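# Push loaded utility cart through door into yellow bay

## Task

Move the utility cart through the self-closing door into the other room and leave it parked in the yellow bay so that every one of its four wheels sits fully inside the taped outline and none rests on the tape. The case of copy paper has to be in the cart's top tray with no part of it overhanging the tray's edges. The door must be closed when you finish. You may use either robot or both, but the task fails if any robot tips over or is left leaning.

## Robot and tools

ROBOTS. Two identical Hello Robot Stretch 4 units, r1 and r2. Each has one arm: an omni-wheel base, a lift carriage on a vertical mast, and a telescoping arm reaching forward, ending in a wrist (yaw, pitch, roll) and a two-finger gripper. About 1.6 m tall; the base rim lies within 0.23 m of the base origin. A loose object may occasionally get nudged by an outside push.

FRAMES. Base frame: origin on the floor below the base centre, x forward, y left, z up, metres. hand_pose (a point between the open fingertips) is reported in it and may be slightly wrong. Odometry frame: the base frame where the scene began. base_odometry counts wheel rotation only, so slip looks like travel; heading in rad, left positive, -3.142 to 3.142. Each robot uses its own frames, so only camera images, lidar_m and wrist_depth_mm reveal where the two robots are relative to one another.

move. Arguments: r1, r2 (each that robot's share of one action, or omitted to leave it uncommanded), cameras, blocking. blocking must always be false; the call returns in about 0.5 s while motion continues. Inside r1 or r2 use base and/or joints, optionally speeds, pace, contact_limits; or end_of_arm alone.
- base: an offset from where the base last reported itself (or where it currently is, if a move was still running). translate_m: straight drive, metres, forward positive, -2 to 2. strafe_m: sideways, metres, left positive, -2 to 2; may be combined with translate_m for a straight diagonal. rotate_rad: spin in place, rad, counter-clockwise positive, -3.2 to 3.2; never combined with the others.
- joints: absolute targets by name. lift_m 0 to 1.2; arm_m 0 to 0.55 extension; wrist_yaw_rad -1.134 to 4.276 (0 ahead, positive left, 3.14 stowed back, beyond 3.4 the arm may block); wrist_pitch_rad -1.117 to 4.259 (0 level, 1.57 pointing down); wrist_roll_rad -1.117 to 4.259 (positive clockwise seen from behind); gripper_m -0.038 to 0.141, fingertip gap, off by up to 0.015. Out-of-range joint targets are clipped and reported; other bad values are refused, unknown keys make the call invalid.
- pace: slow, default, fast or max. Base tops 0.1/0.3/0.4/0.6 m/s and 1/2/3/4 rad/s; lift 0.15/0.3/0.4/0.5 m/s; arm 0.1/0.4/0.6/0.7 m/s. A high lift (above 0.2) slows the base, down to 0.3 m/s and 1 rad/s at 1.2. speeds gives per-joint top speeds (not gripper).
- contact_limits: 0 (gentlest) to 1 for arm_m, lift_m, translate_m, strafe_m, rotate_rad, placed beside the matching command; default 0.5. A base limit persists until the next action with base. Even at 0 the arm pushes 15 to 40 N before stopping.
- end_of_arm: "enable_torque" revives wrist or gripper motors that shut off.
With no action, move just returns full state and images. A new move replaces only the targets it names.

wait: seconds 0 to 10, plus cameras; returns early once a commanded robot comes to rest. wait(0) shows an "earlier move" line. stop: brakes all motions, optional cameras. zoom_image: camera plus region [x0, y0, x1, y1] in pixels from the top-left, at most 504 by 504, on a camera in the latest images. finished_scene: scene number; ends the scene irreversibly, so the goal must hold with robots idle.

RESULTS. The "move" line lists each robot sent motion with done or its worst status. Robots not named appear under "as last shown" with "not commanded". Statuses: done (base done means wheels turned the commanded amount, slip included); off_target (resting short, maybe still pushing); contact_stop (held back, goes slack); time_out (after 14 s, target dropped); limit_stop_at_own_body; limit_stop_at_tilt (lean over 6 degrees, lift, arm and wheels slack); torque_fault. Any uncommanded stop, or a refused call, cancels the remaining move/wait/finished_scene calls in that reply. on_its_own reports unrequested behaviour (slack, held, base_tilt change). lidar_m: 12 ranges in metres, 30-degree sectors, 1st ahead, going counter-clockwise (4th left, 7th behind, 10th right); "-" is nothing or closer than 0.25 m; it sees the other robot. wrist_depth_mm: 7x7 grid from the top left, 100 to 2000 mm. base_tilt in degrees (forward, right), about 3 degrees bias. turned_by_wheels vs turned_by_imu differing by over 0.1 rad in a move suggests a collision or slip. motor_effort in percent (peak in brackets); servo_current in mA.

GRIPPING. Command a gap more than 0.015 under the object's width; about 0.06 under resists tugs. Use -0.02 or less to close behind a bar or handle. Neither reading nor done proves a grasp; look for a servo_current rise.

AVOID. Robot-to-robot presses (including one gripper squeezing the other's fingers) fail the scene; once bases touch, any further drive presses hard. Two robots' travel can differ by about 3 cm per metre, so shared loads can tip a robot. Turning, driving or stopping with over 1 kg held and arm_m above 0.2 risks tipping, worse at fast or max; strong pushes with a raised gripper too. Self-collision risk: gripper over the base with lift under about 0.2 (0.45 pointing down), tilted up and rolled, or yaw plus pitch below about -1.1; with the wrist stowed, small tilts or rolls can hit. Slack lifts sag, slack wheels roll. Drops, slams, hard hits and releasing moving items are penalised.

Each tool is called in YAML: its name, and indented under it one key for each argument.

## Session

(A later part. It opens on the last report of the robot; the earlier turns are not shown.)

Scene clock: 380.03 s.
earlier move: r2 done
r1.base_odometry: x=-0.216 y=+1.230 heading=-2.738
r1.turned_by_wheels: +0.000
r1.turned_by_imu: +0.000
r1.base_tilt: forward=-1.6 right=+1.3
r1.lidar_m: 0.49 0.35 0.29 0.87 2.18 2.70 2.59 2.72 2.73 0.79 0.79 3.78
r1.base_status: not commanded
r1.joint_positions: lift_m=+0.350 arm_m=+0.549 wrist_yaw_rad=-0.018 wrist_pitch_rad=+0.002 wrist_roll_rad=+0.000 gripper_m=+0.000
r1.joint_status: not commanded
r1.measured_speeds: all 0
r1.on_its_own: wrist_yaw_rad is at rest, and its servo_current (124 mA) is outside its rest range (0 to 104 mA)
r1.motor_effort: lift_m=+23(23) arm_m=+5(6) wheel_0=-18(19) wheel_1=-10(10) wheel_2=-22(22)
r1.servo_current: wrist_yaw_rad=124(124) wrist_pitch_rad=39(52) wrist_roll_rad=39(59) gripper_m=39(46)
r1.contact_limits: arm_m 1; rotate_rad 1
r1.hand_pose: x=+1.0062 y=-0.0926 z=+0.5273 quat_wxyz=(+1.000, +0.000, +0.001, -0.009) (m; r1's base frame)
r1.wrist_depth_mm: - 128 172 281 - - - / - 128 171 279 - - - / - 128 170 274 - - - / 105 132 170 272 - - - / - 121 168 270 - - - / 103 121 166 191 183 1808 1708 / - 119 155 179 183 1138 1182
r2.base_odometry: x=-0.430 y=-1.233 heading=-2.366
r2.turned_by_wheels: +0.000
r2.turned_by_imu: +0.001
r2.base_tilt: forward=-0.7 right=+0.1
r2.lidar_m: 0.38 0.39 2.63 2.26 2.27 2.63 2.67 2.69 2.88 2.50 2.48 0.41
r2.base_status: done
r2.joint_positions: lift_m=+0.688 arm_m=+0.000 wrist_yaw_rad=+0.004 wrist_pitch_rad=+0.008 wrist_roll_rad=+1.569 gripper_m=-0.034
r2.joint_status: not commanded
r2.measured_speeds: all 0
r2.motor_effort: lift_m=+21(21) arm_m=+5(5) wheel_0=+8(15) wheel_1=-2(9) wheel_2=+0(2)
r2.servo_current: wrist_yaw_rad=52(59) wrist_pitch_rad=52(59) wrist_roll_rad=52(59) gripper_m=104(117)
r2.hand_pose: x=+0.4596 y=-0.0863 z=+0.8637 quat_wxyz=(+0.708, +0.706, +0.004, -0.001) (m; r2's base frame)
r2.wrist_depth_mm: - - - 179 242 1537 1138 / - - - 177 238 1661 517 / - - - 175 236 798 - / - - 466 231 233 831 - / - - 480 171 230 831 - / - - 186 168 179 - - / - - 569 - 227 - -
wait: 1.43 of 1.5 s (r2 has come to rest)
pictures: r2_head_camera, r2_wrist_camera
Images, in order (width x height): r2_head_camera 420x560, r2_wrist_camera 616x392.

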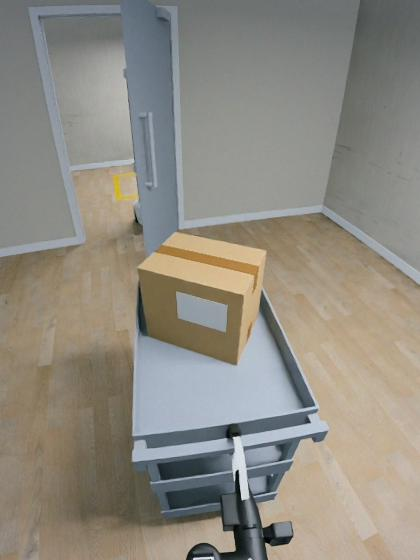

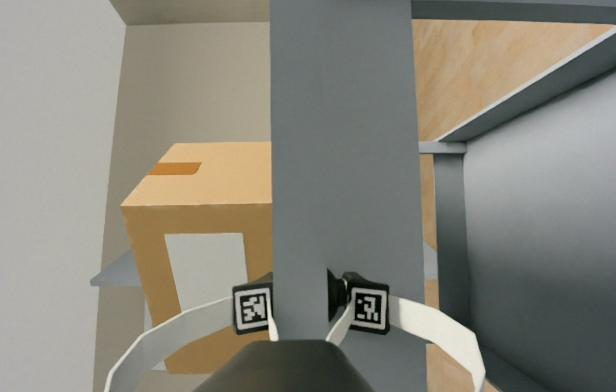

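move:
  blocking: false
  r2: {"base":{"rotate_rad":0.12}}
  cameras: []

wait:
  seconds: 1
  cameras: []

move:
  blocking: false
  r2: {"base":{"strafe_m":-0.13},"pace":"slow"}
  cameras: []

wait:
  seconds: 2
  cameras: ["r2_head_camera"]

move:
  blocking: false
  r2: {"base":{"rotate_rad":0.12}}
  cameras: []

wait:
  seconds: 1
  cameras: []

move:
  blocking: false
  r2: {"base":{"strafe_m":-0.13},"pace":"slow"}
  cameras: []

wait:
  seconds: 2
  cameras: ["r2_head_camera","r2_wrist_camera"]

Scene clock: 398.73 s.
move: r2 moving
r1.base_odometry: x=-0.216 y=+1.230 heading=-2.738
r1.turned_by_wheels: +0.000
r1.turned_by_imu: +0.000
r1.base_tilt: forward=-1.6 right=+1.3
r1.lidar_m: 0.51 0.33 0.31 0.84 2.18 2.68 2.59 2.74 2.70 0.81 0.78 3.76
r1.base_status: not commanded
r1.joint_positions: lift_m=+0.350 arm_m=+0.549 wrist_yaw_rad=-0.018 wrist_pitch_rad=+0.002 wrist_roll_rad=+0.000 gripper_m=+0.000
r1.joint_status: not commanded
r1.measured_speeds: all 0
r1.motor_effort: lift_m=+23(23) arm_m=+6(6) wheel_0=-18(19) wheel_1=-10(10) wheel_2=-22(22)
r1.servo_current: wrist_yaw_rad=104(104) wrist_pitch_rad=46(46) wrist_roll_rad=52(65) gripper_m=39(46)
r1.contact_limits: arm_m 1; rotate_rad 1
r1.hand_pose: x=+1.0062 y=-0.0926 z=+0.5273 quat_wxyz=(+1.000, +0.000, +0.001, -0.009) (m; r1's base frame)
r1.wrist_depth_mm: - 128 173 281 - - - / - 128 171 279 - - - / - 128 171 276 - - - / 105 133 169 273 - - - / - 121 168 270 - - - / 103 121 167 191 183 1808 1708 / - 119 155 179 184 1138 1205
r2.base_odometry: x=-0.430 y=-1.233 heading=-2.247
r2.turned_by_wheels: +0.119
r2.turned_by_imu: +0.116
r2.base_tilt: forward=-0.7 right=+0.0
r2.lidar_m: 0.38 0.41 2.46 2.25 2.31 2.86 2.69 2.73 2.73 2.48 2.52 0.41
r2.base_status: rotate_rad moving
r2.joint_positions: lift_m=+0.688 arm_m=+0.000 wrist_yaw_rad=-0.002 wrist_pitch_rad=+0.008 wrist_roll_rad=+1.569 gripper_m=-0.034
r2.joint_status: not commanded
r2.measured_speeds: translate_m=-0.002 strafe_m=+0.000 rotate_rad=+0.021 lift_m=+0.000 arm_m=+0.000 wrist_yaw_rad=+0.050 wrist_pitch_rad=+0.000 wrist_roll_rad=+0.000
r2.motor_effort: lift_m=+21(21) arm_m=+4(5) wheel_0=-2(10) wheel_1=-4(9) wheel_2=-5(14)
r2.servo_current: wrist_yaw_rad=46(59) wrist_pitch_rad=59(59) wrist_roll_rad=46(65) gripper_m=91(111)
r2.hand_pose: x=+0.4591 y=-0.0880 z=+0.8637 quat_wxyz=(+0.708, +0.706, +0.002, -0.003) (m; r2's base frame)
r2.wrist_depth_mm: - - - 158 216 1576 1138 / - - - 159 218 788 - / - 539 480 162 222 820 - / - 484 466 163 224 831 - / - - 525 167 228 831 - / - - 185 168 178 - - / - - - - 234 1576 -
pictures: none
No camera images: "cameras" was empty.

Scene clock: 399.07 s.
earlier move: r2 done
r1.base_odometry: x=-0.216 y=+1.230 heading=-2.738
r1.turned_by_wheels: +0.000
r1.turned_by_imu: +0.000
r1.base_tilt: forward=-1.6 right=+1.3
r1.lidar_m: 0.49 0.32 0.30 0.87 2.21 2.69 2.57 2.74 2.69 0.81 0.77 3.75
r1.base_status: not commanded
r1.joint_positions: lift_m=+0.350 arm_m=+0.549 wrist_yaw_rad=-0.018 wrist_pitch_rad=+0.002 wrist_roll_rad=+0.000 gripper_m=+0.000
r1.joint_status: not commanded
r1.measured_speeds: all 0
r1.on_its_own: wrist_yaw_rad is at rest, and its servo_current (111 mA) is outside its rest range (0 to 104 mA)
r1.motor_effort: lift_m=+23(23) arm_m=+5(6) wheel_0=-19(19) wheel_1=-10(10) wheel_2=-22(22)
r1.servo_current: wrist_yaw_rad=111(117) wrist_pitch_rad=46(46) wrist_roll_rad=39(65) gripper_m=46(46)
r1.contact_limits: arm_m 1; rotate_rad 1
r1.hand_pose: x=+1.0062 y=-0.0926 z=+0.5273 quat_wxyz=(+1.000, +0.000, +0.001, -0.009) (m; r1's base frame)
r1.wrist_depth_mm: - 128 172 282 - - - / - 128 171 279 - - - / - 128 171 274 - - - / 105 133 169 273 - - - / - 121 168 270 - - - / 103 121 167 192 183 1808 1708 / - 120 154 179 184 1160 1182
r2.base_odometry: x=-0.430 y=-1.233 heading=-2.247
r2.turned_by_wheels: +0.000
r2.turned_by_imu: +0.000
r2.base_tilt: forward=-0.7 right=+0.0
r2.lidar_m: 0.40 0.43 2.49 2.26 2.29 2.84 2.66 2.71 2.75 2.47 2.52 0.41
r2.base_status: done
r2.joint_positions: lift_m=+0.688 arm_m=+0.000 wrist_yaw_rad=-0.001 wrist_pitch_rad=+0.008 wrist_roll_rad=+1.569 gripper_m=-0.034
r2.joint_status: not commanded
r2.measured_speeds: all 0
r2.motor_effort: lift_m=+21(21) arm_m=+4(5) wheel_0=-3(10) wheel_1=-3(9) wheel_2=-3(14)
r2.servo_current: wrist_yaw_rad=52(59) wrist_pitch_rad=52(59) wrist_roll_rad=46(65) gripper_m=98(111)
r2.hand_pose: x=+0.4592 y=-0.0876 z=+0.8637 quat_wxyz=(+0.708, +0.706, +0.003, -0.003) (m; r2's base frame)
r2.wrist_depth_mm: - - - 156 215 1576 1138 / - - - 158 218 759 - / - 539 473 161 221 820 - / - 480 466 163 224 831 - / - - 525 166 229 - - / - - 185 167 178 - - / - - - - 235 1430 -
wait: 0.33 of 1 s (r2 has come to rest)
pictures: none
No camera images: "cameras" was empty.

Scene clock: 399.57 s.
move: r2 moving
r1.base_odometry: x=-0.216 y=+1.230 heading=-2.738
r1.turned_by_wheels: +0.000
r1.turned_by_imu: +0.000
r1.base_tilt: forward=-1.6 right=+1.3
r1.lidar_m: 0.50 0.34 0.31 0.86 2.19 2.68 2.59 2.72 2.71 0.79 0.78 3.75
r1.base_status: not commanded
r1.joint_positions: lift_m=+0.350 arm_m=+0.549 wrist_yaw_rad=-0.018 wrist_pitch_rad=+0.002 wrist_roll_rad=+0.000 gripper_m=+0.000
r1.joint_status: not commanded
r1.measured_speeds: all 0
r1.motor_effort: lift_m=+23(23) arm_m=+6(6) wheel_0=-19(19) wheel_1=-10(10) wheel_2=-22(22)
r1.servo_current: wrist_yaw_rad=104(111) wrist_pitch_rad=46(46) wrist_roll_rad=59(65) gripper_m=39(46)
r1.contact_limits: arm_m 1; rotate_rad 1
r1.hand_pose: x=+1.0062 y=-0.0926 z=+0.5273 quat_wxyz=(+1.000, +0.000, +0.001, -0.009) (m; r1's base frame)
r1.wrist_depth_mm: - 128 172 282 - - - / - 128 171 278 - - - / - 128 171 274 - - - / 105 132 170 273 - - - / - 121 168 270 - - - / 103 121 166 193 183 1808 1661 / - 120 154 178 183 1160 1205
r2.base_odometry: x=-0.441 y=-1.224 heading=-2.247
r2.turned_by_wheels: +0.000
r2.turned_by_imu: +0.000
r2.base_tilt: forward=-0.6 right=+0.1
r2.lidar_m: 0.40 0.42 2.49 2.26 2.29 2.86 2.69 2.69 2.70 2.48 2.51 0.40
r2.base_status: strafe_m moving
r2.joint_positions: lift_m=+0.688 arm_m=+0.000 wrist_yaw_rad=+0.002 wrist_pitch_rad=+0.008 wrist_roll_rad=+1.569 gripper_m=-0.034
r2.joint_status: not commanded
r2.measured_speeds: translate_m=+0.000 strafe_m=-0.057 rotate_rad=-0.003 lift_m=+0.000 arm_m=+0.000 wrist_yaw_rad=+0.002 wrist_pitch_rad=+0.000 wrist_roll_rad=+0.000
r2.motor_effort: lift_m=+21(21) arm_m=+4(4) wheel_0=+9(12) wheel_1=-8(8) wheel_2=-1(2)
r2.servo_current: wrist_yaw_rad=52(52) wrist_pitch_rad=52(59) wrist_roll_rad=39(59) gripper_m=104(104)
r2.hand_pose: x=+0.4594 y=-0.0870 z=+0.8637 quat_wxyz=(+0.708, +0.706, +0.003, -0.002) (m; r2's base frame)
r2.wrist_depth_mm: - - - 157 215 1618 1118 / - - - 158 218 798 - / - - 480 161 222 831 - / - 484 462 163 224 831 - / - - 521 166 227 - - / - - 186 168 178 - - / - - - - 234 1464 -
pictures: none
No camera images: "cameras" was empty.

Scene clock: 401.50 s.
earlier move: r2 done
r1.base_odometry: x=-0.216 y=+1.230 heading=-2.738
r1.turned_by_wheels: +0.000
r1.turned_by_imu: +0.000
r1.base_tilt: forward=-1.6 right=+1.3
r1.lidar_m: 0.48 0.34 0.29 0.86 2.18 2.69 2.57 2.71 2.71 0.76 0.79 3.75
r1.base_status: not commanded
r1.joint_positions: lift_m=+0.350 arm_m=+0.549 wrist_yaw_rad=-0.018 wrist_pitch_rad=+0.002 wrist_roll_rad=+0.000 gripper_m=+0.000
r1.joint_status: not commanded
r1.measured_speeds: all 0
r1.motor_effort: lift_m=+23(23) arm_m=+5(6) wheel_0=-19(19) wheel_1=-10(10) wheel_2=-22(22)
r1.servo_current: wrist_yaw_rad=104(124) wrist_pitch_rad=39(52) wrist_roll_rad=52(65) gripper_m=46(46)
r1.contact_limits: arm_m 1; rotate_rad 1
r1.hand_pose: x=+1.0062 y=-0.0926 z=+0.5273 quat_wxyz=(+1.000, +0.000, +0.001, -0.009) (m; r1's base frame)
r1.wrist_depth_mm: - 128 172 283 - - - / - 128 172 279 - - - / - 128 171 276 - - - / 105 133 169 273 - - - / - 121 168 270 - - - / 103 121 167 191 183 1756 1708 / - 120 154 179 184 1160 1205
r2.base_odometry: x=-0.531 y=-1.152 heading=-2.247
r2.turned_by_wheels: +0.000
r2.turned_by_imu: +0.001
r2.base_tilt: forward=-0.7 right=+0.1
r2.lidar_m: 0.37 0.38 2.59 2.37 2.39 2.95 2.66 2.71 2.59 2.35 2.40 0.43
r2.base_status: done
r2.joint_positions: lift_m=+0.688 arm_m=+0.000 wrist_yaw_rad=+0.002 wrist_pitch_rad=+0.008 wrist_roll_rad=+1.569 gripper_m=-0.034
r2.joint_status: not commanded
r2.measured_speeds: all 0
r2.motor_effort: lift_m=+21(21) arm_m=+4(5) wheel_0=+7(14) wheel_1=-2(8) wheel_2=+0(2)
r2.servo_current: wrist_yaw_rad=46(59) wrist_pitch_rad=52(59) wrist_roll_rad=46(59) gripper_m=104(104)
r2.hand_pose: x=+0.4594 y=-0.0868 z=+0.8637 quat_wxyz=(+0.708, +0.706, +0.004, -0.002) (m; r2's base frame)
r2.wrist_depth_mm: - - - 243 247 1618 1138 / - - - 180 241 1618 525 / - - - 177 237 788 - / - - 466 233 235 831 - / - - 480 172 231 831 - / - - 186 168 178 - - / - - 554 - 224 - -
wait: 1.93 of 2 s (r2 has come to rest)
pictures: r2_head_camera
Images, in order (width x height): r2_head_camera 420x560.

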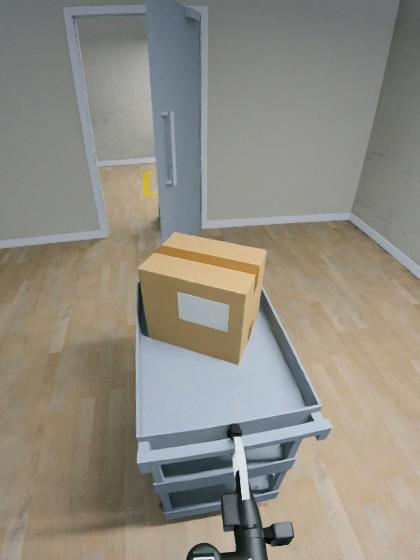

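Scene clock: 402.00 s.
move: r2 moving
r1: as last shown
r1.base_tilt: forward=-1.5 right=+1.3
r1.lidar_m: 0.52 0.33 0.29 0.84 2.20 2.70 2.59 2.73 2.71 0.81 0.79 3.75
r1.motor_effort: lift_m=+23(23) arm_m=+5(6) wheel_0=-18(19) wheel_1=-10(10) wheel_2=-22(22)
r1.servo_current: wrist_yaw_rad=111(130) wrist_pitch_rad=46(46) wrist_roll_rad=46(52) gripper_m=39(52)
r1.contact_limits: arm_m 1; rotate_rad 1
r1.wrist_depth_mm: - 128 172 281 - - - / - 128 171 278 - - - / - 128 171 274 - - - / 105 133 170 271 - - - / - 121 169 270 - - - / 103 121 167 191 183 1756 1708 / - 120 155 179 184 1138 1182
r2.base_odometry: x=-0.531 y=-1.152 heading=-2.127
r2.turned_by_wheels: +0.120
r2.turned_by_imu: +0.117
r2.base_tilt: forward=-0.6 right=+0.1
r2.lidar_m: 0.40 0.43 2.50 2.39 2.48 2.80 2.66 2.76 2.47 2.36 2.43 0.41
r2.base_status: rotate_rad moving
r2.joint_positions: lift_m=+0.688 arm_m=+0.000 wrist_yaw_rad=+0.003 wrist_pitch_rad=+0.008 wrist_roll_rad=+1.569 gripper_m=-0.034
r2.joint_status: not commanded
r2.measured_speeds: translate_m=+0.000 strafe_m=+0.000 rotate_rad=+0.025 lift_m=+0.000 arm_m=+0.000 wrist_yaw_rad=+0.087 wrist_pitch_rad=+0.000 wrist_roll_rad=+0.000
r2.motor_effort: lift_m=+21(21) arm_m=+4(4) wheel_0=-3(10) wheel_1=-4(9) wheel_2=+0(14)
r2.servo_current: wrist_yaw_rad=39(65) wrist_pitch_rad=52(52) wrist_roll_rad=46(59) gripper_m=98(104)
r2.hand_pose: x=+0.4595 y=-0.0867 z=+0.8637 quat_wxyz=(+0.708, +0.706, +0.004, -0.002) (m; r2's base frame)
r2.wrist_depth_mm: - - - 156 214 1618 535 / - - - 158 217 788 - / - 517 466 160 221 820 - / - 477 473 163 224 831 - / - - 535 166 228 - - / - - 186 168 179 - - / - - - - 235 1464 492
pictures: none
No camera images: "cameras" was empty.

Scene clock: 402.33 s.
earlier move: r2 done
r1.base_odometry: x=-0.216 y=+1.230 heading=-2.738
r1.turned_by_wheels: +0.000
r1.turned_by_imu: +0.000
r1.base_tilt: forward=-1.6 right=+1.3
r1.lidar_m: 0.50 0.34 0.28 0.85 2.17 2.69 2.59 2.72 2.71 0.79 0.78 3.76
r1.base_status: not commanded
r1.joint_positions: lift_m=+0.350 arm_m=+0.549 wrist_yaw_rad=-0.018 wrist_pitch_rad=+0.002 wrist_roll_rad=+0.000 gripper_m=+0.000
r1.joint_status: not commanded
r1.measured_speeds: all 0
r1.motor_effort: lift_m=+23(23) arm_m=+5(6) wheel_0=-18(19) wheel_1=-10(10) wheel_2=-22(22)
r1.servo_current: wrist_yaw_rad=91(130) wrist_pitch_rad=39(46) wrist_roll_rad=46(65) gripper_m=46(52)
r1.contact_limits: arm_m 1; rotate_rad 1
r1.hand_pose: x=+1.0062 y=-0.0926 z=+0.5273 quat_wxyz=(+1.000, +0.000, +0.001, -0.009) (m; r1's base frame)
r1.wrist_depth_mm: - 128 172 282 - - - / - 128 171 278 - - - / - 128 170 276 - - - / 105 133 170 272 - - - / - 122 168 270 - - - / 103 121 167 192 184 1808 1708 / - 119 154 178 184 1118 1205
r2.base_odometry: x=-0.531 y=-1.152 heading=-2.127
r2.turned_by_wheels: +0.000
r2.turned_by_imu: +0.000
r2.base_tilt: forward=-0.7 right=+0.1
r2.lidar_m: 0.40 0.41 2.52 2.38 2.44 2.78 2.65 2.80 2.47 2.35 2.44 0.42
r2.base_status: done
r2.joint_positions: lift_m=+0.688 arm_m=+0.000 wrist_yaw_rad=+0.003 wrist_pitch_rad=+0.008 wrist_roll_rad=+1.569 gripper_m=-0.034
r2.joint_status: not commanded
r2.measured_speeds: all 0
r2.motor_effort: lift_m=+21(21) arm_m=+4(4) wheel_0=+0(10) wheel_1=-3(9) wheel_2=+3(14)
r2.servo_current: wrist_yaw_rad=52(65) wrist_pitch_rad=46(59) wrist_roll_rad=52(59) gripper_m=98(104)
r2.hand_pose: x=+0.4595 y=-0.0865 z=+0.8637 quat_wxyz=(+0.708, +0.706, +0.004, -0.002) (m; r2's base frame)
r2.wrist_depth_mm: - - - 157 216 1618 508 / - - - 158 219 750 - / - 530 473 161 221 820 - / - 477 466 163 224 820 - / - - 530 167 228 - - / - - 184 167 178 - - / - - - - 234 1430 -
wait: 0.33 of 1 s (r2 has come to rest)
pictures: none
No camera images: "cameras" was empty.

Scene clock: 402.83 s.
move: r2 moving
r1: as last shown
r1.lidar_m: 0.49 0.34 0.30 0.82 2.19 2.69 2.60 2.74 2.71 0.80 0.76 3.76
r1.motor_effort: lift_m=+23(23) arm_m=+5(6) wheel_0=-19(19) wheel_1=-10(10) wheel_2=-22(22)
r1.servo_current: wrist_yaw_rad=91(130) wrist_pitch_rad=39(46) wrist_roll_rad=52(59) gripper_m=52(52)
r1.contact_limits: arm_m 1; rotate_rad 1
r1.wrist_depth_mm: - 128 172 283 - - - / - 128 171 279 - - - / - 128 170 274 - - - / 105 133 170 272 - - - / - 121 168 268 - - - / 103 121 166 191 183 1808 1708 / - 120 154 179 184 1138 1182
r2.base_odometry: x=-0.543 y=-1.145 heading=-2.127
r2.turned_by_wheels: +0.000
r2.turned_by_imu: +0.000
r2.base_tilt: forward=-0.6 right=+0.1
r2.lidar_m: 0.40 0.42 2.51 2.41 2.50 2.82 2.67 2.77 2.44 2.34 2.44 0.44
r2.base_status: strafe_m moving
r2.joint_positions: lift_m=+0.688 arm_m=+0.000 wrist_yaw_rad=+0.003 wrist_pitch_rad=+0.008 wrist_roll_rad=+1.569 gripper_m=-0.034
r2.joint_status: not commanded
r2.measured_speeds: translate_m=+0.000 strafe_m=-0.057 rotate_rad=-0.001 lift_m=+0.000 arm_m=+0.000 wrist_yaw_rad=+0.000 wrist_pitch_rad=+0.000 wrist_roll_rad=+0.000
r2.motor_effort: lift_m=+21(21) arm_m=+4(4) wheel_0=+9(10) wheel_1=-9(9) wheel_2=+0(2)
r2.servo_current: wrist_yaw_rad=52(52) wrist_pitch_rad=52(52) wrist_roll_rad=52(52) gripper_m=98(98)
r2.hand_pose: x=+0.4595 y=-0.0865 z=+0.8637 quat_wxyz=(+0.708, +0.706, +0.004, -0.002) (m; r2's base frame)
r2.wrist_depth_mm: - - - 158 216 1661 1160 / - - - 160 219 741 - / - - 480 162 223 820 - / - 473 466 164 225 809 - / - - 525 166 228 842 - / - - 186 168 178 - - / - - - - 233 1499 -
pictures: none
No camera images: "cameras" was empty.

Scene clock: 404.77 s.
earlier move: r2 done
r1.base_odometry: x=-0.216 y=+1.230 heading=-2.738
r1.turned_by_wheels: +0.000
r1.turned_by_imu: +0.000
r1.base_tilt: forward=-1.6 right=+1.3
r1.lidar_m: 0.51 0.33 0.31 0.84 2.18 2.70 2.59 2.73 2.70 0.77 0.77 3.77
r1.base_status: not commanded
r1.joint_positions: lift_m=+0.350 arm_m=+0.549 wrist_yaw_rad=-0.018 wrist_pitch_rad=+0.002 wrist_roll_rad=+0.000 gripper_m=+0.000
r1.joint_status: not commanded
r1.measured_speeds: all 0
r1.motor_effort: lift_m=+23(23) arm_m=+5(6) wheel_0=-18(19) wheel_1=-10(10) wheel_2=-22(22)
r1.servo_current: wrist_yaw_rad=91(130) wrist_pitch_rad=39(52) wrist_roll_rad=46(78) gripper_m=46(52)
r1.contact_limits: arm_m 1; rotate_rad 1
r1.hand_pose: x=+1.0062 y=-0.0926 z=+0.5273 quat_wxyz=(+1.000, +0.000, +0.001, -0.009) (m; r1's base frame)
r1.wrist_depth_mm: - 129 173 282 - - - / - 128 172 278 - - - / - 128 171 274 - - - / 105 132 170 272 - - - / - 121 167 270 - - - / 103 121 167 191 183 1808 1661 / - 119 154 178 183 1138 1205
r2.base_odometry: x=-0.642 y=-1.084 heading=-2.127
r2.turned_by_wheels: +0.000
r2.turned_by_imu: +0.000
r2.base_tilt: forward=-0.6 right=+0.0
r2.lidar_m: 0.38 0.40 2.63 2.52 2.61 2.81 2.67 2.72 2.33 2.21 2.32 0.43
r2.base_status: done
r2.joint_positions: lift_m=+0.688 arm_m=+0.000 wrist_yaw_rad=+0.003 wrist_pitch_rad=+0.008 wrist_roll_rad=+1.569 gripper_m=-0.034
r2.joint_status: not commanded
r2.measured_speeds: all 0
r2.motor_effort: lift_m=+21(21) arm_m=+4(4) wheel_0=+5(12) wheel_1=-4(9) wheel_2=+0(2)
r2.servo_current: wrist_yaw_rad=33(59) wrist_pitch_rad=52(59) wrist_roll_rad=39(65) gripper_m=98(98)
r2.hand_pose: x=+0.4595 y=-0.0865 z=+0.8637 quat_wxyz=(+0.708, +0.706, +0.004, -0.002) (m; r2's base frame)
r2.wrist_depth_mm: - - - 181 245 1618 1118 / - - - 179 241 1661 521 / - - - 177 238 798 - / - - 459 233 235 854 - / - 1863 480 172 232 820 - / - - 185 168 178 - - / - - 559 - 225 - -
wait: 1.93 of 2 s (r2 has come to rest)
pictures: r2_head_camera, r2_wrist_camera
Images, in order (width x height): r2_head_camera 420x560, r2_wrist_camera 616x392.

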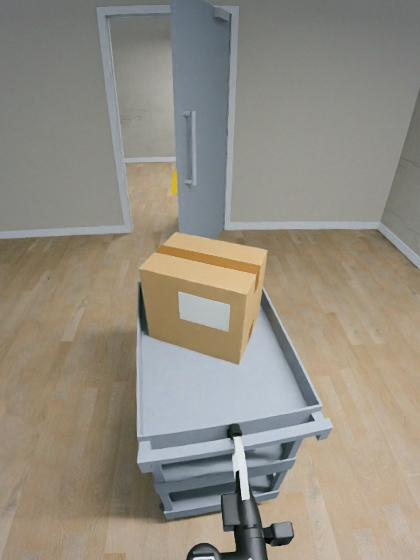

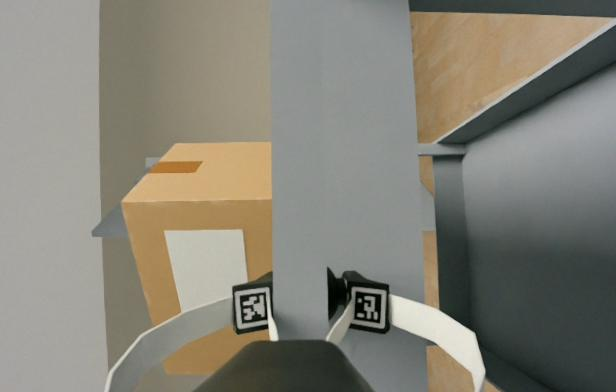

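move:
  blocking: false
  r2: {"base":{"rotate_rad":0.12}}
  cameras: []

wait:
  seconds: 1
  cameras: []

move:
  blocking: false
  r2: {"base":{"strafe_m":-0.13},"pace":"slow"}
  cameras: []

wait:
  seconds: 2
  cameras: []

move:
  blocking: false
  r2: {"base":{"rotate_rad":0.12}}
  cameras: []

wait:
  seconds: 1
  cameras: []

move:
  blocking: false
  r2: {"base":{"strafe_m":-0.06},"pace":"slow"}
  cameras: []

wait:
  seconds: 1.5
  cameras: ["r2_head_camera","r2_wrist_camera"]

Scene clock: 416.23 s.
move: r2 moving
r1: as last shown
r1.lidar_m: 0.50 0.33 0.30 0.84 2.20 2.68 2.59 2.72 2.70 0.78 0.77 3.79
r1.servo_current: wrist_yaw_rad=104(130) wrist_pitch_rad=46(52) wrist_roll_rad=52(65) gripper_m=46(46)
r1.contact_limits: arm_m 1; rotate_rad 1
r1.wrist_depth_mm: - 128 172 282 - - - / - 128 171 279 - - - / - 128 171 274 - - - / 105 133 169 273 - - - / - 121 168 271 - - - / 103 121 167 193 183 1808 1708 / - 119 155 178 184 1138 1182
r2.base_odometry: x=-0.641 y=-1.084 heading=-2.007
r2.turned_by_wheels: +0.120
r2.turned_by_imu: +0.117
r2.base_tilt: forward=-0.6 right=+0.1
r2.lidar_m: 0.38 0.44 2.53 2.51 2.70 2.71 2.65 2.87 2.29 2.23 2.43 0.42
r2.base_status: rotate_rad moving
r2.joint_positions: lift_m=+0.688 arm_m=+0.000 wrist_yaw_rad=+0.002 wrist_pitch_rad=+0.008 wrist_roll_rad=+1.569 gripper_m=-0.034
r2.joint_status: not commanded
r2.measured_speeds: translate_m=+0.000 strafe_m=+0.001 rotate_rad=+0.023 lift_m=+0.000 arm_m=+0.000 wrist_yaw_rad=+0.074 wrist_pitch_rad=+0.000 wrist_roll_rad=+0.000
r2.motor_effort: lift_m=+21(21) arm_m=+4(4) wheel_0=-2(8) wheel_1=-3(9) wheel_2=-3(14)
r2.servo_current: wrist_yaw_rad=46(59) wrist_pitch_rad=46(52) wrist_roll_rad=46(59) gripper_m=98(104)
r2.hand_pose: x=+0.4594 y=-0.0869 z=+0.8637 quat_wxyz=(+0.708, +0.706, +0.003, -0.002) (m; r2's base frame)
r2.wrist_depth_mm: - - - 154 212 1618 - / - - 615 157 216 741 - / - 508 459 160 220 809 - / - 492 469 162 224 831 - / - - 530 166 228 - - / - - 186 168 178 - - / - - - - 235 1464 488
pictures: none
No camera images: "cameras" was empty.

Scene clock: 416.57 s.
earlier move: r2 done
r1.base_odometry: x=-0.216 y=+1.230 heading=-2.738
r1.turned_by_wheels: +0.000
r1.turned_by_imu: +0.000
r1.base_tilt: forward=-1.6 right=+1.3
r1.lidar_m: 0.51 0.34 0.27 0.84 2.18 2.67 2.59 2.72 2.71 0.81 0.78 3.75
r1.base_status: not commanded
r1.joint_positions: lift_m=+0.350 arm_m=+0.549 wrist_yaw_rad=-0.018 wrist_pitch_rad=+0.002 wrist_roll_rad=+0.000 gripper_m=+0.000
r1.joint_status: not commanded
r1.measured_speeds: all 0
r1.motor_effort: lift_m=+23(23) arm_m=+5(6) wheel_0=-18(19) wheel_1=-10(10) wheel_2=-22(22)
r1.servo_current: wrist_yaw_rad=91(130) wrist_pitch_rad=39(52) wrist_roll_rad=46(65) gripper_m=39(46)
r1.contact_limits: arm_m 1; rotate_rad 1
r1.hand_pose: x=+1.0062 y=-0.0926 z=+0.5273 quat_wxyz=(+1.000, +0.000, +0.001, -0.009) (m; r1's base frame)
r1.wrist_depth_mm: - 128 172 282 - - - / - 128 171 279 - - - / - 128 171 273 - - - / 105 132 170 272 - - - / - 121 169 271 - - - / 103 121 167 192 183 1756 1756 / - 120 155 178 184 1160 1205
r2.base_odometry: x=-0.641 y=-1.084 heading=-2.007
r2.turned_by_wheels: +0.000
r2.turned_by_imu: +0.000
r2.base_tilt: forward=-0.6 right=+0.1
r2.lidar_m: 0.41 0.44 2.58 2.52 2.73 2.73 2.66 2.86 2.28 2.23 2.41 0.40
r2.base_status: done
r2.joint_positions: lift_m=+0.688 arm_m=+0.000 wrist_yaw_rad=+0.003 wrist_pitch_rad=+0.008 wrist_roll_rad=+1.569 gripper_m=-0.034
r2.joint_status: not commanded
r2.measured_speeds: all 0
r2.motor_effort: lift_m=+21(21) arm_m=+4(4) wheel_0=+0(8) wheel_1=-1(9) wheel_2=-1(14)
r2.servo_current: wrist_yaw_rad=52(59) wrist_pitch_rad=46(52) wrist_roll_rad=59(59) gripper_m=98(111)
r2.hand_pose: x=+0.4595 y=-0.0866 z=+0.8637 quat_wxyz=(+0.708, +0.706, +0.004, -0.002) (m; r2's base frame)
r2.wrist_depth_mm: - - - 157 215 1618 521 / - - - 158 218 741 - / - 521 466 161 220 820 - / - 480 469 163 224 831 - / - - 530 167 227 - - / - - 185 168 178 - - / - - - - 235 1430 496
wait: 0.33 of 1 s (r2 has come to rest)
pictures: none
No camera images: "cameras" was empty.

Scene clock: 417.07 s.
move: r2 moving
r1: as last shown
r1.lidar_m: 0.49 0.32 0.30 0.87 2.19 2.68 2.59 2.75 2.72 0.78 0.77 3.77
r1.motor_effort: lift_m=+23(23) arm_m=+6(6) wheel_0=-19(19) wheel_1=-10(10) wheel_2=-22(22)
r1.servo_current: wrist_yaw_rad=98(111) wrist_pitch_rad=46(46) wrist_roll_rad=46(59) gripper_m=39(52)
r1.contact_limits: arm_m 1; rotate_rad 1
r1.wrist_depth_mm: - 128 172 282 - - - / - 128 171 279 - - - / - 128 171 274 - - - / 105 132 169 273 - - - / - 122 168 271 - - - / 103 121 167 191 183 1756 1708 / - 120 155 178 183 1182 1205
r2.base_odometry: x=-0.654 y=-1.078 heading=-2.007
r2.turned_by_wheels: +0.000
r2.turned_by_imu: +0.000
r2.base_tilt: forward=-0.7 right=+0.1
r2.lidar_m: 0.40 0.42 2.56 2.53 2.69 2.73 2.66 2.88 2.26 2.22 2.40 0.42
r2.base_status: strafe_m moving
r2.joint_positions: lift_m=+0.688 arm_m=+0.000 wrist_yaw_rad=+0.003 wrist_pitch_rad=+0.008 wrist_roll_rad=+1.569 gripper_m=-0.034
r2.joint_status: not commanded
r2.measured_speeds: translate_m=+0.000 strafe_m=-0.058 rotate_rad=+0.001 lift_m=+0.000 arm_m=+0.000 wrist_yaw_rad=+0.000 wrist_pitch_rad=+0.000 wrist_roll_rad=+0.000
r2.motor_effort: lift_m=+21(21) arm_m=+4(5) wheel_0=+10(13) wheel_1=-9(9) wheel_2=+1(1)
r2.servo_current: wrist_yaw_rad=59(59) wrist_pitch_rad=46(59) wrist_roll_rad=39(52) gripper_m=91(98)
r2.hand_pose: x=+0.4595 y=-0.0866 z=+0.8637 quat_wxyz=(+0.708, +0.706, +0.004, -0.002) (m; r2's base frame)
r2.wrist_depth_mm: - - - 158 216 1661 512 / - - - 159 219 732 - / - 535 480 161 222 820 - / - 477 466 163 224 820 - / - - 521 167 228 - - / - - 186 167 179 - - / - - - - 233 1464 -
pictures: none
No camera images: "cameras" was empty.

Scene clock: 419.00 s.
earlier move: r2 done
r1.base_odometry: x=-0.216 y=+1.230 heading=-2.738
r1.turned_by_wheels: +0.000
r1.turned_by_imu: +0.000
r1.base_tilt: forward=-1.6 right=+1.3
r1.lidar_m: 0.49 0.33 0.29 0.84 2.19 2.70 2.58 2.72 2.71 0.79 0.77 3.78
r1.base_status: not commanded
r1.joint_positions: lift_m=+0.350 arm_m=+0.549 wrist_yaw_rad=-0.018 wrist_pitch_rad=+0.002 wrist_roll_rad=+0.000 gripper_m=+0.000
r1.joint_status: not commanded
r1.measured_speeds: all 0
r1.on_its_own: wrist_yaw_rad is at rest, and its servo_current (117 mA) is outside its rest range (0 to 104 mA)
r1.motor_effort: lift_m=+23(23) arm_m=+5(6) wheel_0=-18(19) wheel_1=-10(10) wheel_2=-22(22)
r1.servo_current: wrist_yaw_rad=117(130) wrist_pitch_rad=39(52) wrist_roll_rad=46(65) gripper_m=39(52)
r1.contact_limits: arm_m 1; rotate_rad 1
r1.hand_pose: x=+1.0062 y=-0.0926 z=+0.5273 quat_wxyz=(+1.000, +0.000, +0.001, -0.009) (m; r1's base frame)
r1.wrist_depth_mm: - 128 172 282 - - - / - 128 172 278 - - - / - 128 171 276 - - - / 105 133 170 271 - - - / - 121 168 271 - - - / 103 121 167 192 183 1756 1661 / - 120 155 178 183 1160 1182
r2.base_odometry: x=-0.759 y=-1.029 heading=-2.007
r2.turned_by_wheels: +0.000
r2.turned_by_imu: +0.001
r2.base_tilt: forward=-0.7 right=+0.0
r2.lidar_m: 0.38 0.39 2.66 2.63 2.84 2.73 2.68 2.72 2.12 2.10 2.28 0.44
r2.base_status: done
r2.joint_positions: lift_m=+0.688 arm_m=+0.000 wrist_yaw_rad=+0.003 wrist_pitch_rad=+0.008 wrist_roll_rad=+1.569 gripper_m=-0.034
r2.joint_status: not commanded
r2.measured_speeds: all 0
r2.motor_effort: lift_m=+21(21) arm_m=+4(5) wheel_0=+6(13) wheel_1=-6(10) wheel_2=+0(1)
r2.servo_current: wrist_yaw_rad=46(59) wrist_pitch_rad=52(59) wrist_roll_rad=46(52) gripper_m=98(111)
r2.hand_pose: x=+0.4595 y=-0.0866 z=+0.8637 quat_wxyz=(+0.708, +0.706, +0.004, -0.002) (m; r2's base frame)
r2.wrist_depth_mm: - - - 180 243 1618 1160 / - - - 178 240 1618 500 / - - 647 176 236 798 - / - 1921 466 233 234 831 - / - - 484 172 231 820 - / - - 185 168 178 - - / - - 569 - 226 - -
wait: 1.93 of 2 s (r2 has come to rest)
pictures: none
No camera images: "cameras" was empty.

Scene clock: 419.50 s.
move: r2 moving
r1.base_odometry: x=-0.216 y=+1.230 heading=-2.738
r1.turned_by_wheels: +0.000
r1.turned_by_imu: +0.000
r1.base_tilt: forward=-1.6 right=+1.3
r1.lidar_m: 0.50 0.32 0.31 0.84 2.17 2.69 2.57 2.73 2.71 0.80 0.78 3.78
r1.base_status: not commanded
r1.joint_positions: lift_m=+0.350 arm_m=+0.549 wrist_yaw_rad=-0.018 wrist_pitch_rad=+0.002 wrist_roll_rad=+0.000 gripper_m=+0.000
r1.joint_status: not commanded
r1.measured_speeds: all 0
r1.motor_effort: lift_m=+23(23) arm_m=+5(6) wheel_0=-18(19) wheel_1=-10(10) wheel_2=-22(22)
r1.servo_current: wrist_yaw_rad=117(117) wrist_pitch_rad=39(52) wrist_roll_rad=52(52) gripper_m=46(46)
r1.contact_limits: arm_m 1; rotate_rad 1
r1.hand_pose: x=+1.0062 y=-0.0926 z=+0.5273 quat_wxyz=(+1.000, +0.000, +0.001, -0.009) (m; r1's base frame)
r1.wrist_depth_mm: - 129 172 281 - - - / - 128 171 279 - - - / - 128 170 276 - - - / 105 133 170 272 - - - / - 122 168 270 - - - / 103 121 167 192 183 1863 1708 / - 119 154 178 183 1160 1182
r2.base_odometry: x=-0.759 y=-1.029 heading=-1.887
r2.turned_by_wheels: +0.120
r2.turned_by_imu: +0.116
r2.base_tilt: forward=-0.6 right=+0.0
r2.lidar_m: 0.40 0.42 2.65 2.62 2.99 2.67 2.68 2.53 2.11 2.10 2.39 0.42
r2.base_status: rotate_rad moving
r2.joint_positions: lift_m=+0.688 arm_m=+0.000 wrist_yaw_rad=+0.002 wrist_pitch_rad=+0.008 wrist_roll_rad=+1.569 gripper_m=-0.034
r2.joint_status: not commanded
r2.measured_speeds: translate_m=+0.000 strafe_m=+0.001 rotate_rad=+0.023 lift_m=+0.000 arm_m=+0.000 wrist_yaw_rad=+0.073 wrist_pitch_rad=+0.000 wrist_roll_rad=+0.000
r2.motor_effort: lift_m=+21(21) arm_m=+4(4) wheel_0=-6(10) wheel_1=-2(10) wheel_2=-3(12)
r2.servo_current: wrist_yaw_rad=33(52) wrist_pitch_rad=52(52) wrist_roll_rad=46(52) gripper_m=98(104)
r2.hand_pose: x=+0.4594 y=-0.0870 z=+0.8637 quat_wxyz=(+0.708, +0.706, +0.003, -0.002) (m; r2's base frame)
r2.wrist_depth_mm: - - - 155 213 1576 - / - - 609 158 216 732 - / - 477 449 160 220 809 - / - 496 473 162 224 820 - / - - 535 166 227 - - / - - 186 167 178 - - / - - - - 235 1430 480
pictures: none
No camera images: "cameras" was empty.

Scene clock: 419.83 s.
earlier move: r2 done
r1.base_odometry: x=-0.216 y=+1.230 heading=-2.738
r1.turned_by_wheels: +0.000
r1.turned_by_imu: +0.000
r1.base_tilt: forward=-1.6 right=+1.3
r1.lidar_m: 0.48 0.32 0.30 0.83 2.19 2.66 2.59 2.72 2.70 0.79 0.78 3.77
r1.base_status: not commanded
r1.joint_positions: lift_m=+0.350 arm_m=+0.549 wrist_yaw_rad=-0.018 wrist_pitch_rad=+0.002 wrist_roll_rad=+0.000 gripper_m=+0.000
r1.joint_status: not commanded
r1.measured_speeds: all 0
r1.on_its_own: wrist_yaw_rad is at rest, and its servo_current (111 mA) is outside its rest range (0 to 104 mA)
r1.motor_effort: lift_m=+23(23) arm_m=+5(6) wheel_0=-18(19) wheel_1=-10(10) wheel_2=-22(22)
r1.servo_current: wrist_yaw_rad=111(117) wrist_pitch_rad=39(52) wrist_roll_rad=46(52) gripper_m=39(46)
r1.contact_limits: arm_m 1; rotate_rad 1
r1.hand_pose: x=+1.0062 y=-0.0926 z=+0.5273 quat_wxyz=(+1.000, +0.000, +0.001, -0.009) (m; r1's base frame)
r1.wrist_depth_mm: - 128 172 282 - - - / - 128 171 278 - - - / - 128 171 274 - - - / 105 132 169 272 - - - / - 121 168 270 - - - / 103 121 167 192 183 1808 1708 / - 120 155 179 183 1138 1182
r2.base_odometry: x=-0.759 y=-1.029 heading=-1.887
r2.turned_by_wheels: +0.000
r2.turned_by_imu: +0.000
r2.base_tilt: forward=-0.7 right=+0.0
r2.lidar_m: 0.41 0.43 2.66 2.64 2.98 2.72 2.68 2.53 2.10 2.09 2.39 0.43
r2.base_status: done
r2.joint_positions: lift_m=+0.688 arm_m=+0.000 wrist_yaw_rad=+0.003 wrist_pitch_rad=+0.008 wrist_roll_rad=+1.569 gripper_m=-0.034
r2.joint_status: not commanded
r2.measured_speeds: all 0
r2.motor_effort: lift_m=+21(21) arm_m=+4(4) wheel_0=+0(10) wheel_1=-1(10) wheel_2=+0(12)
r2.servo_current: wrist_yaw_rad=46(52) wrist_pitch_rad=52(52) wrist_roll_rad=46(52) gripper_m=104(104)
r2.hand_pose: x=+0.4595 y=-0.0866 z=+0.8637 quat_wxyz=(+0.708, +0.706, +0.004, -0.002) (m; r2's base frame)
r2.wrist_depth_mm: - - - 156 213 1661 - / - - 615 158 217 750 - / - 504 455 160 220 831 - / - 496 473 163 224 831 - / - - 535 166 227 - - / - - 185 168 178 - - / - - - - 234 1464 488
wait: 0.33 of 1 s (r2 has come to rest)
pictures: none
No camera images: "cameras" was empty.

Scene clock: 420.33 s.
move: r2 moving
r1.base_odometry: x=-0.216 y=+1.230 heading=-2.738
r1.turned_by_wheels: +0.000
r1.turned_by_imu: +0.000
r1.base_tilt: forward=-1.6 right=+1.3
r1.lidar_m: 0.47 0.33 0.31 0.83 2.18 2.70 2.58 2.74 2.71 0.77 0.78 3.77
r1.base_status: not commanded
r1.joint_positions: lift_m=+0.350 arm_m=+0.549 wrist_yaw_rad=-0.018 wrist_pitch_rad=+0.002 wrist_roll_rad=+0.000 gripper_m=+0.000
r1.joint_status: not commanded
r1.measured_speeds: all 0
r1.motor_effort: lift_m=+23(23) arm_m=+6(6) wheel_0=-19(19) wheel_1=-10(10) wheel_2=-22(22)
r1.servo_current: wrist_yaw_rad=98(117) wrist_pitch_rad=39(46) wrist_roll_rad=59(59) gripper_m=46(52)
r1.contact_limits: arm_m 1; rotate_rad 1
r1.hand_pose: x=+1.0062 y=-0.0926 z=+0.5273 quat_wxyz=(+1.000, +0.000, +0.001, -0.009) (m; r1's base frame)
r1.wrist_depth_mm: - 128 171 283 - - - / - 128 172 279 - - - / - 128 171 274 - - - / 105 132 169 273 - - - / - 122 168 270 - - - / 103 121 166 192 183 1756 1708 / - 120 154 178 185 1160 1182
r2.base_odometry: x=-0.773 y=-1.025 heading=-1.887
r2.turned_by_wheels: +0.000
r2.turned_by_imu: +0.000
r2.base_tilt: forward=-0.7 right=+0.0
r2.lidar_m: 0.38 0.42 2.67 2.65 3.02 2.69 2.69 2.49 2.10 2.09 2.36 0.42
r2.base_status: strafe_m moving
r2.joint_positions: lift_m=+0.688 arm_m=+0.000 wrist_yaw_rad=+0.003 wrist_pitch_rad=+0.008 wrist_roll_rad=+1.569 gripper_m=-0.034
r2.joint_status: not commanded
r2.measured_speeds: translate_m=+0.000 strafe_m=-0.058 rotate_rad=+0.001 lift_m=+0.000 arm_m=+0.000 wrist_yaw_rad=+0.000 wrist_pitch_rad=+0.000 wrist_roll_rad=+0.000
r2.motor_effort: lift_m=+21(21) arm_m=+4(4) wheel_0=+8(10) wheel_1=-7(9) wheel_2=-1(1)
r2.servo_current: wrist_yaw_rad=39(59) wrist_pitch_rad=46(52) wrist_roll_rad=46(52) gripper_m=98(104)
r2.hand_pose: x=+0.4595 y=-0.0866 z=+0.8637 quat_wxyz=(+0.708, +0.706, +0.004, -0.002) (m; r2's base frame)
r2.wrist_depth_mm: - - - 155 214 1661 - / - - - 158 217 741 - / - 496 459 160 220 820 - / - 492 477 163 224 820 - / - - 525 166 228 - - / - - 187 167 178 - - / - - - - 233 1499 488
pictures: none
No camera images: "cameras" was empty.

Scene clock: 421.57 s.
earlier move: r2 done
r1.base_odometry: x=-0.216 y=+1.230 heading=-2.738
r1.turned_by_wheels: +0.000
r1.turned_by_imu: +0.000
r1.base_tilt: forward=-1.6 right=+1.3
r1.lidar_m: 0.48 0.33 0.29 0.85 2.18 2.69 2.56 2.73 2.72 0.79 0.78 3.74
r1.base_status: not commanded
r1.joint_positions: lift_m=+0.350 arm_m=+0.549 wrist_yaw_rad=-0.018 wrist_pitch_rad=+0.002 wrist_roll_rad=+0.000 gripper_m=+0.000
r1.joint_status: not commanded
r1.measured_speeds: all 0
r1.motor_effort: lift_m=+23(23) arm_m=+5(6) wheel_0=-19(19) wheel_1=-9(10) wheel_2=-22(22)
r1.servo_current: wrist_yaw_rad=98(117) wrist_pitch_rad=39(52) wrist_roll_rad=46(65) gripper_m=46(52)
r1.contact_limits: arm_m 1; rotate_rad 1
r1.hand_pose: x=+1.0062 y=-0.0926 z=+0.5273 quat_wxyz=(+1.000, +0.000, +0.001, -0.009) (m; r1's base frame)
r1.wrist_depth_mm: - 129 172 283 - - - / - 128 172 279 - - - / - 128 171 274 - - - / 105 133 170 272 - - - / - 122 168 271 - - - / 103 121 167 192 183 1756 1708 / - 120 154 178 183 1138 1205
r2.base_odometry: x=-0.816 y=-1.010 heading=-1.887
r2.turned_by_wheels: +0.000
r2.turned_by_imu: +0.000
r2.base_tilt: forward=-0.7 right=+0.1
r2.lidar_m: 0.37 0.39 2.72 2.69 3.05 2.70 2.70 2.43 2.06 2.06 2.34 0.43
r2.base_status: done
r2.joint_positions: lift_m=+0.688 arm_m=+0.000 wrist_yaw_rad=+0.003 wrist_pitch_rad=+0.008 wrist_roll_rad=+1.569 gripper_m=-0.034
r2.joint_status: not commanded
r2.measured_speeds: all 0
r2.motor_effort: lift_m=+21(21) arm_m=+4(4) wheel_0=+3(13) wheel_1=-4(10) wheel_2=+0(2)
r2.servo_current: wrist_yaw_rad=46(59) wrist_pitch_rad=52(59) wrist_roll_rad=52(52) gripper_m=98(104)
r2.hand_pose: x=+0.4595 y=-0.0866 z=+0.8637 quat_wxyz=(+0.708, +0.706, +0.004, -0.002) (m; r2's base frame)
r2.wrist_depth_mm: - - - 165 225 1576 1138 / - - - 166 226 798 - / - - 512 166 229 820 - / - 477 462 167 228 831 - / - - 512 168 229 831 - / - - 185 169 178 - - / - - - - 231 1537 -
wait: 1.23 of 1.5 s (r2 has come to rest)
pictures: r2_head_camera, r2_wrist_camera
Images, in order (width x height): r2_head_camera 420x560, r2_wrist_camera 616x392.

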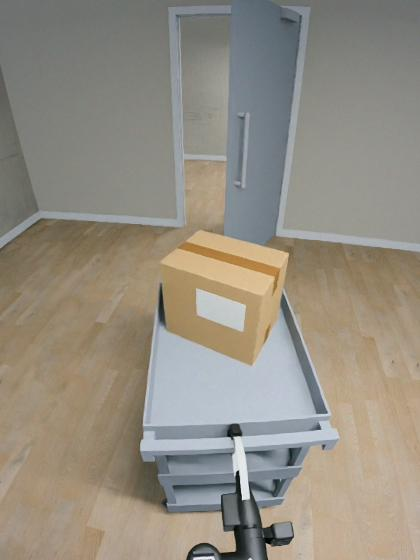

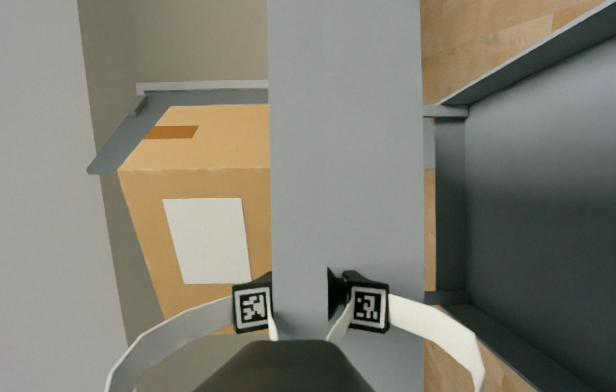

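move:
  blocking: false
  r2: {"base":{"translate_m":1.0}}
  cameras: ["r2_head_camera","r1_head_camera"]

wait:
  seconds: 2.5
  cameras: ["r2_head_camera"]

wait:
  seconds: 5
  cameras: ["r2_head_camera","r2_head_left_camera","r1_head_camera"]

Scene clock: 444.90 s.
move: r2 moving
r1: as last shown
r1.lidar_m: 0.51 0.34 0.27 0.85 2.19 2.69 2.60 2.69 2.72 0.79 0.77 3.78
r1.motor_effort: lift_m=+23(23) arm_m=+6(6) wheel_0=-19(19) wheel_1=-10(10) wheel_2=-22(22)
r1.servo_current: wrist_yaw_rad=104(124) wrist_pitch_rad=46(46) wrist_roll_rad=46(59) gripper_m=39(46)
r1.contact_limits: arm_m 1; rotate_rad 1
r1.wrist_depth_mm: - 128 172 282 - - - / - 128 171 279 - - - / - 128 171 277 - - - / 105 132 169 272 - - - / - 121 168 268 - - - / 103 121 167 192 183 1808 1756 / - 120 154 179 183 1182 1182
r2.base_odometry: x=-0.826 y=-1.040 heading=-1.887
r2.turned_by_wheels: +0.000
r2.turned_by_imu: +0.000
r2.base_tilt: forward=-0.7 right=+0.1
r2.lidar_m: 0.39 0.42 2.71 2.70 3.06 2.73 2.72 2.42 2.08 2.05 2.33 0.42
r2.base_status: translate_m moving
r2.joint_positions: lift_m=+0.688 arm_m=+0.000 wrist_yaw_rad=-0.002 wrist_pitch_rad=+0.008 wrist_roll_rad=+1.569 gripper_m=-0.034
r2.joint_status: not commanded
r2.measured_speeds: translate_m=+0.121 strafe_m=+0.000 rotate_rad=-0.003 lift_m=+0.000 arm_m=+0.000 wrist_yaw_rad=-0.011 wrist_pitch_rad=+0.000 wrist_roll_rad=+0.000
r2.motor_effort: lift_m=+21(21) arm_m=+4(4) wheel_0=+8(11) wheel_1=+10(10) wheel_2=-18(18)
r2.servo_current: wrist_yaw_rad=39(65) wrist_pitch_rad=52(52) wrist_roll_rad=65(65) gripper_m=98(98)
r2.hand_pose: x=+0.4591 y=-0.0880 z=+0.8637 quat_wxyz=(+0.708, +0.706, +0.002, -0.003) (m; r2's base frame)
r2.wrist_depth_mm: - - - 168 230 1576 1205 / - - - 168 230 1576 - / - - 544 168 229 842 - / - 473 455 228 229 820 - / - - 504 168 228 842 - / - - 185 167 179 - - / - - - - 229 1576 -
pictures: r1_head_camera, r2_head_camera
Images, in order (width x height): r1_head_camera 420x560, r2_head_camera 420x560.

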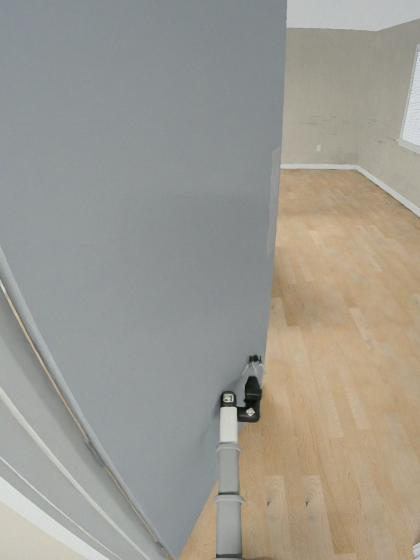

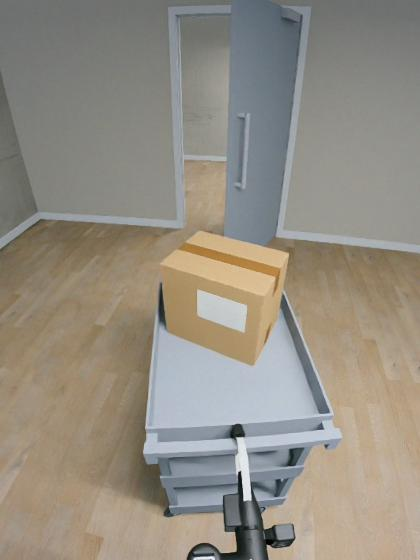

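Scene clock: 447.40 s.
earlier move: r2 moving
r1.base_odometry: x=-0.216 y=+1.230 heading=-2.738
r1.turned_by_wheels: +0.000
r1.turned_by_imu: +0.000
r1.base_tilt: forward=-1.6 right=+1.3
r1.lidar_m: 0.49 0.31 0.31 0.81 2.16 2.69 2.59 2.71 2.70 0.78 0.76 1.84
r1.base_status: not commanded
r1.joint_positions: lift_m=+0.350 arm_m=+0.549 wrist_yaw_rad=-0.018 wrist_pitch_rad=+0.002 wrist_roll_rad=+0.000 gripper_m=+0.000
r1.joint_status: not commanded
r1.measured_speeds: all 0
r1.motor_effort: lift_m=+23(23) arm_m=+6(6) wheel_0=-18(19) wheel_1=-10(10) wheel_2=-22(22)
r1.servo_current: wrist_yaw_rad=104(124) wrist_pitch_rad=46(52) wrist_roll_rad=52(65) gripper_m=46(52)
r1.contact_limits: arm_m 1; rotate_rad 1
r1.hand_pose: x=+1.0062 y=-0.0926 z=+0.5273 quat_wxyz=(+1.000, +0.000, +0.001, -0.009) (m; r1's base frame)
r1.wrist_depth_mm: - 128 172 282 - - - / - 128 171 278 1042 - - / - 128 171 274 - - - / 105 133 170 272 - - - / - 121 168 271 - - - / 103 121 167 191 182 1756 1661 / - 120 155 179 183 1205 1205
r2.base_odometry: x=-1.040 y=-1.695 heading=-1.887
r2.turned_by_wheels: +0.000
r2.turned_by_imu: -0.001
r2.base_tilt: forward=-0.7 right=+0.1
r2.lidar_m: 0.35 0.37 2.52 2.56 2.87 3.42 3.39 2.66 2.17 2.19 2.52 0.44
r2.base_status: translate_m moving
r2.joint_positions: lift_m=+0.688 arm_m=+0.000 wrist_yaw_rad=-0.002 wrist_pitch_rad=+0.008 wrist_roll_rad=+1.569 gripper_m=-0.034
r2.joint_status: not commanded
r2.measured_speeds: translate_m=+0.300 strafe_m=+0.000 rotate_rad=-0.002 lift_m=+0.000 arm_m=+0.000 wrist_yaw_rad=+0.000 wrist_pitch_rad=+0.000 wrist_roll_rad=+0.000
r2.motor_effort: lift_m=+21(21) arm_m=+4(5) wheel_0=+5(11) wheel_1=+7(10) wheel_2=-10(19)
r2.servo_current: wrist_yaw_rad=59(65) wrist_pitch_rad=39(59) wrist_roll_rad=33(65) gripper_m=91(98)
r2.hand_pose: x=+0.4591 y=-0.0880 z=+0.8637 quat_wxyz=(+0.708, +0.706, +0.002, -0.004) (m; r2's base frame)
r2.wrist_depth_mm: - - - 264 274 1336 1098 / - - - 195 259 1537 508 / - - - 187 250 - - / - - 539 181 242 - - / - 480 473 176 234 809 - / - - 185 168 178 - - / - - 530 - 221 - -
wait: 2.50 s; no rest
pictures: r2_head_camera
Images, in order (width x height): r2_head_camera 420x560.

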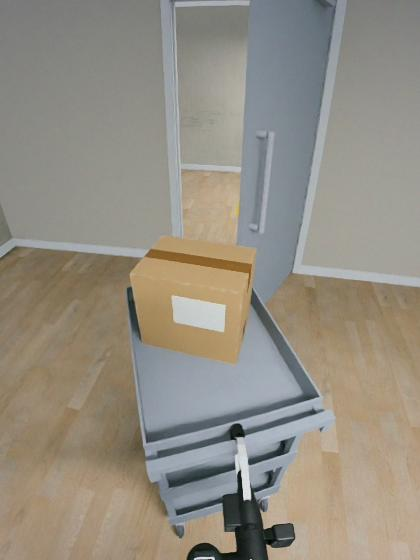

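Scene clock: 449.23 s.
earlier move: r2 done
r1.base_odometry: x=-0.216 y=+1.230 heading=-2.738
r1.turned_by_wheels: +0.000
r1.turned_by_imu: +0.000
r1.base_tilt: forward=-1.6 right=+1.3
r1.lidar_m: 0.49 0.31 0.31 0.84 2.20 2.68 2.61 2.71 2.70 0.80 0.76 1.47
r1.base_status: not commanded
r1.joint_positions: lift_m=+0.350 arm_m=+0.549 wrist_yaw_rad=-0.018 wrist_pitch_rad=+0.002 wrist_roll_rad=+0.000 gripper_m=+0.000
r1.joint_status: not commanded
r1.measured_speeds: all 0
r1.on_its_own: wrist_yaw_rad is at rest, and its servo_current (111 mA) is outside its rest range (0 to 104 mA)
r1.motor_effort: lift_m=+23(23) arm_m=+6(6) wheel_0=-18(19) wheel_1=-10(10) wheel_2=-22(22)
r1.servo_current: wrist_yaw_rad=111(124) wrist_pitch_rad=39(52) wrist_roll_rad=59(65) gripper_m=46(52)
r1.contact_limits: arm_m 1; rotate_rad 1
r1.hand_pose: x=+1.0062 y=-0.0926 z=+0.5273 quat_wxyz=(+1.000, +0.000, +0.001, -0.009) (m; r1's base frame)
r1.wrist_depth_mm: - 128 172 282 627 - - / - 128 171 279 627 - - / - 128 171 276 - - - / 105 132 170 272 621 - - / - 121 168 268 609 - - / 103 121 167 191 183 1983 1661 / - 120 155 178 160 - 1182
r2.base_odometry: x=-1.127 y=-1.961 heading=-1.887
r2.turned_by_wheels: +0.000
r2.turned_by_imu: +0.000
r2.base_tilt: forward=-0.7 right=+0.1
r2.lidar_m: 0.34 0.33 2.48 2.47 2.81 3.66 3.66 2.72 2.26 2.25 2.56 0.44
r2.base_status: done
r2.joint_positions: lift_m=+0.688 arm_m=+0.000 wrist_yaw_rad=-0.002 wrist_pitch_rad=+0.008 wrist_roll_rad=+1.569 gripper_m=-0.034
r2.joint_status: not commanded
r2.measured_speeds: all 0
r2.motor_effort: lift_m=+21(21) arm_m=+4(5) wheel_0=+1(11) wheel_1=+4(10) wheel_2=-4(19)
r2.servo_current: wrist_yaw_rad=46(65) wrist_pitch_rad=46(59) wrist_roll_rad=59(65) gripper_m=91(104)
r2.hand_pose: x=+0.4591 y=-0.0880 z=+0.8637 quat_wxyz=(+0.708, +0.706, +0.002, -0.004) (m; r2's base frame)
r2.wrist_depth_mm: - - - 220 297 304 309 / 1499 - - 207 273 - 1205 / - - - 195 260 - - / - - 676 185 248 809 - / - 488 466 179 236 809 - / - - 185 167 179 - - / - - 500 - 217 - -
wait: 1.83 of 5 s (r2 has come to rest)
pictures: r1_head_camera, r2_head_camera, r2_head_left_camera
Images, in order (width x height): r1_head_camera 420x560, r2_head_camera 420x560, r2_head_left_camera 420x672.

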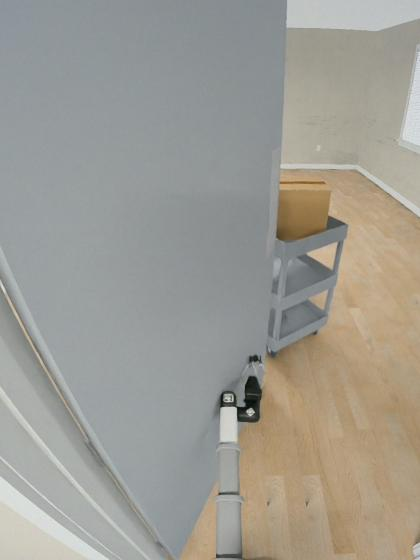

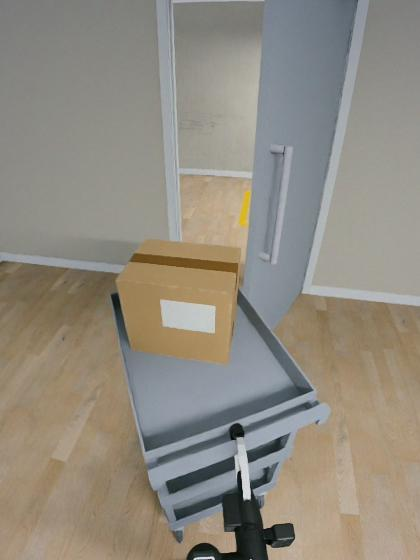

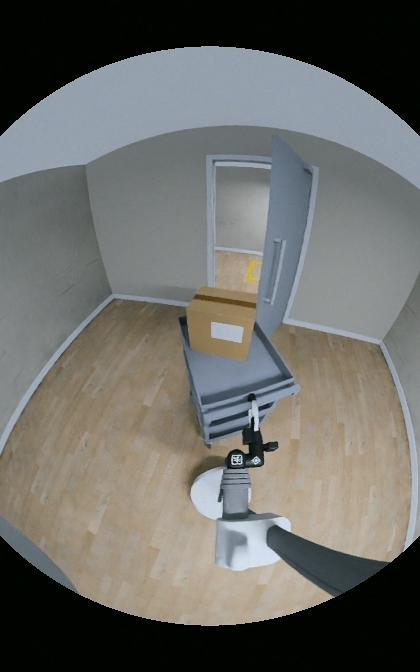

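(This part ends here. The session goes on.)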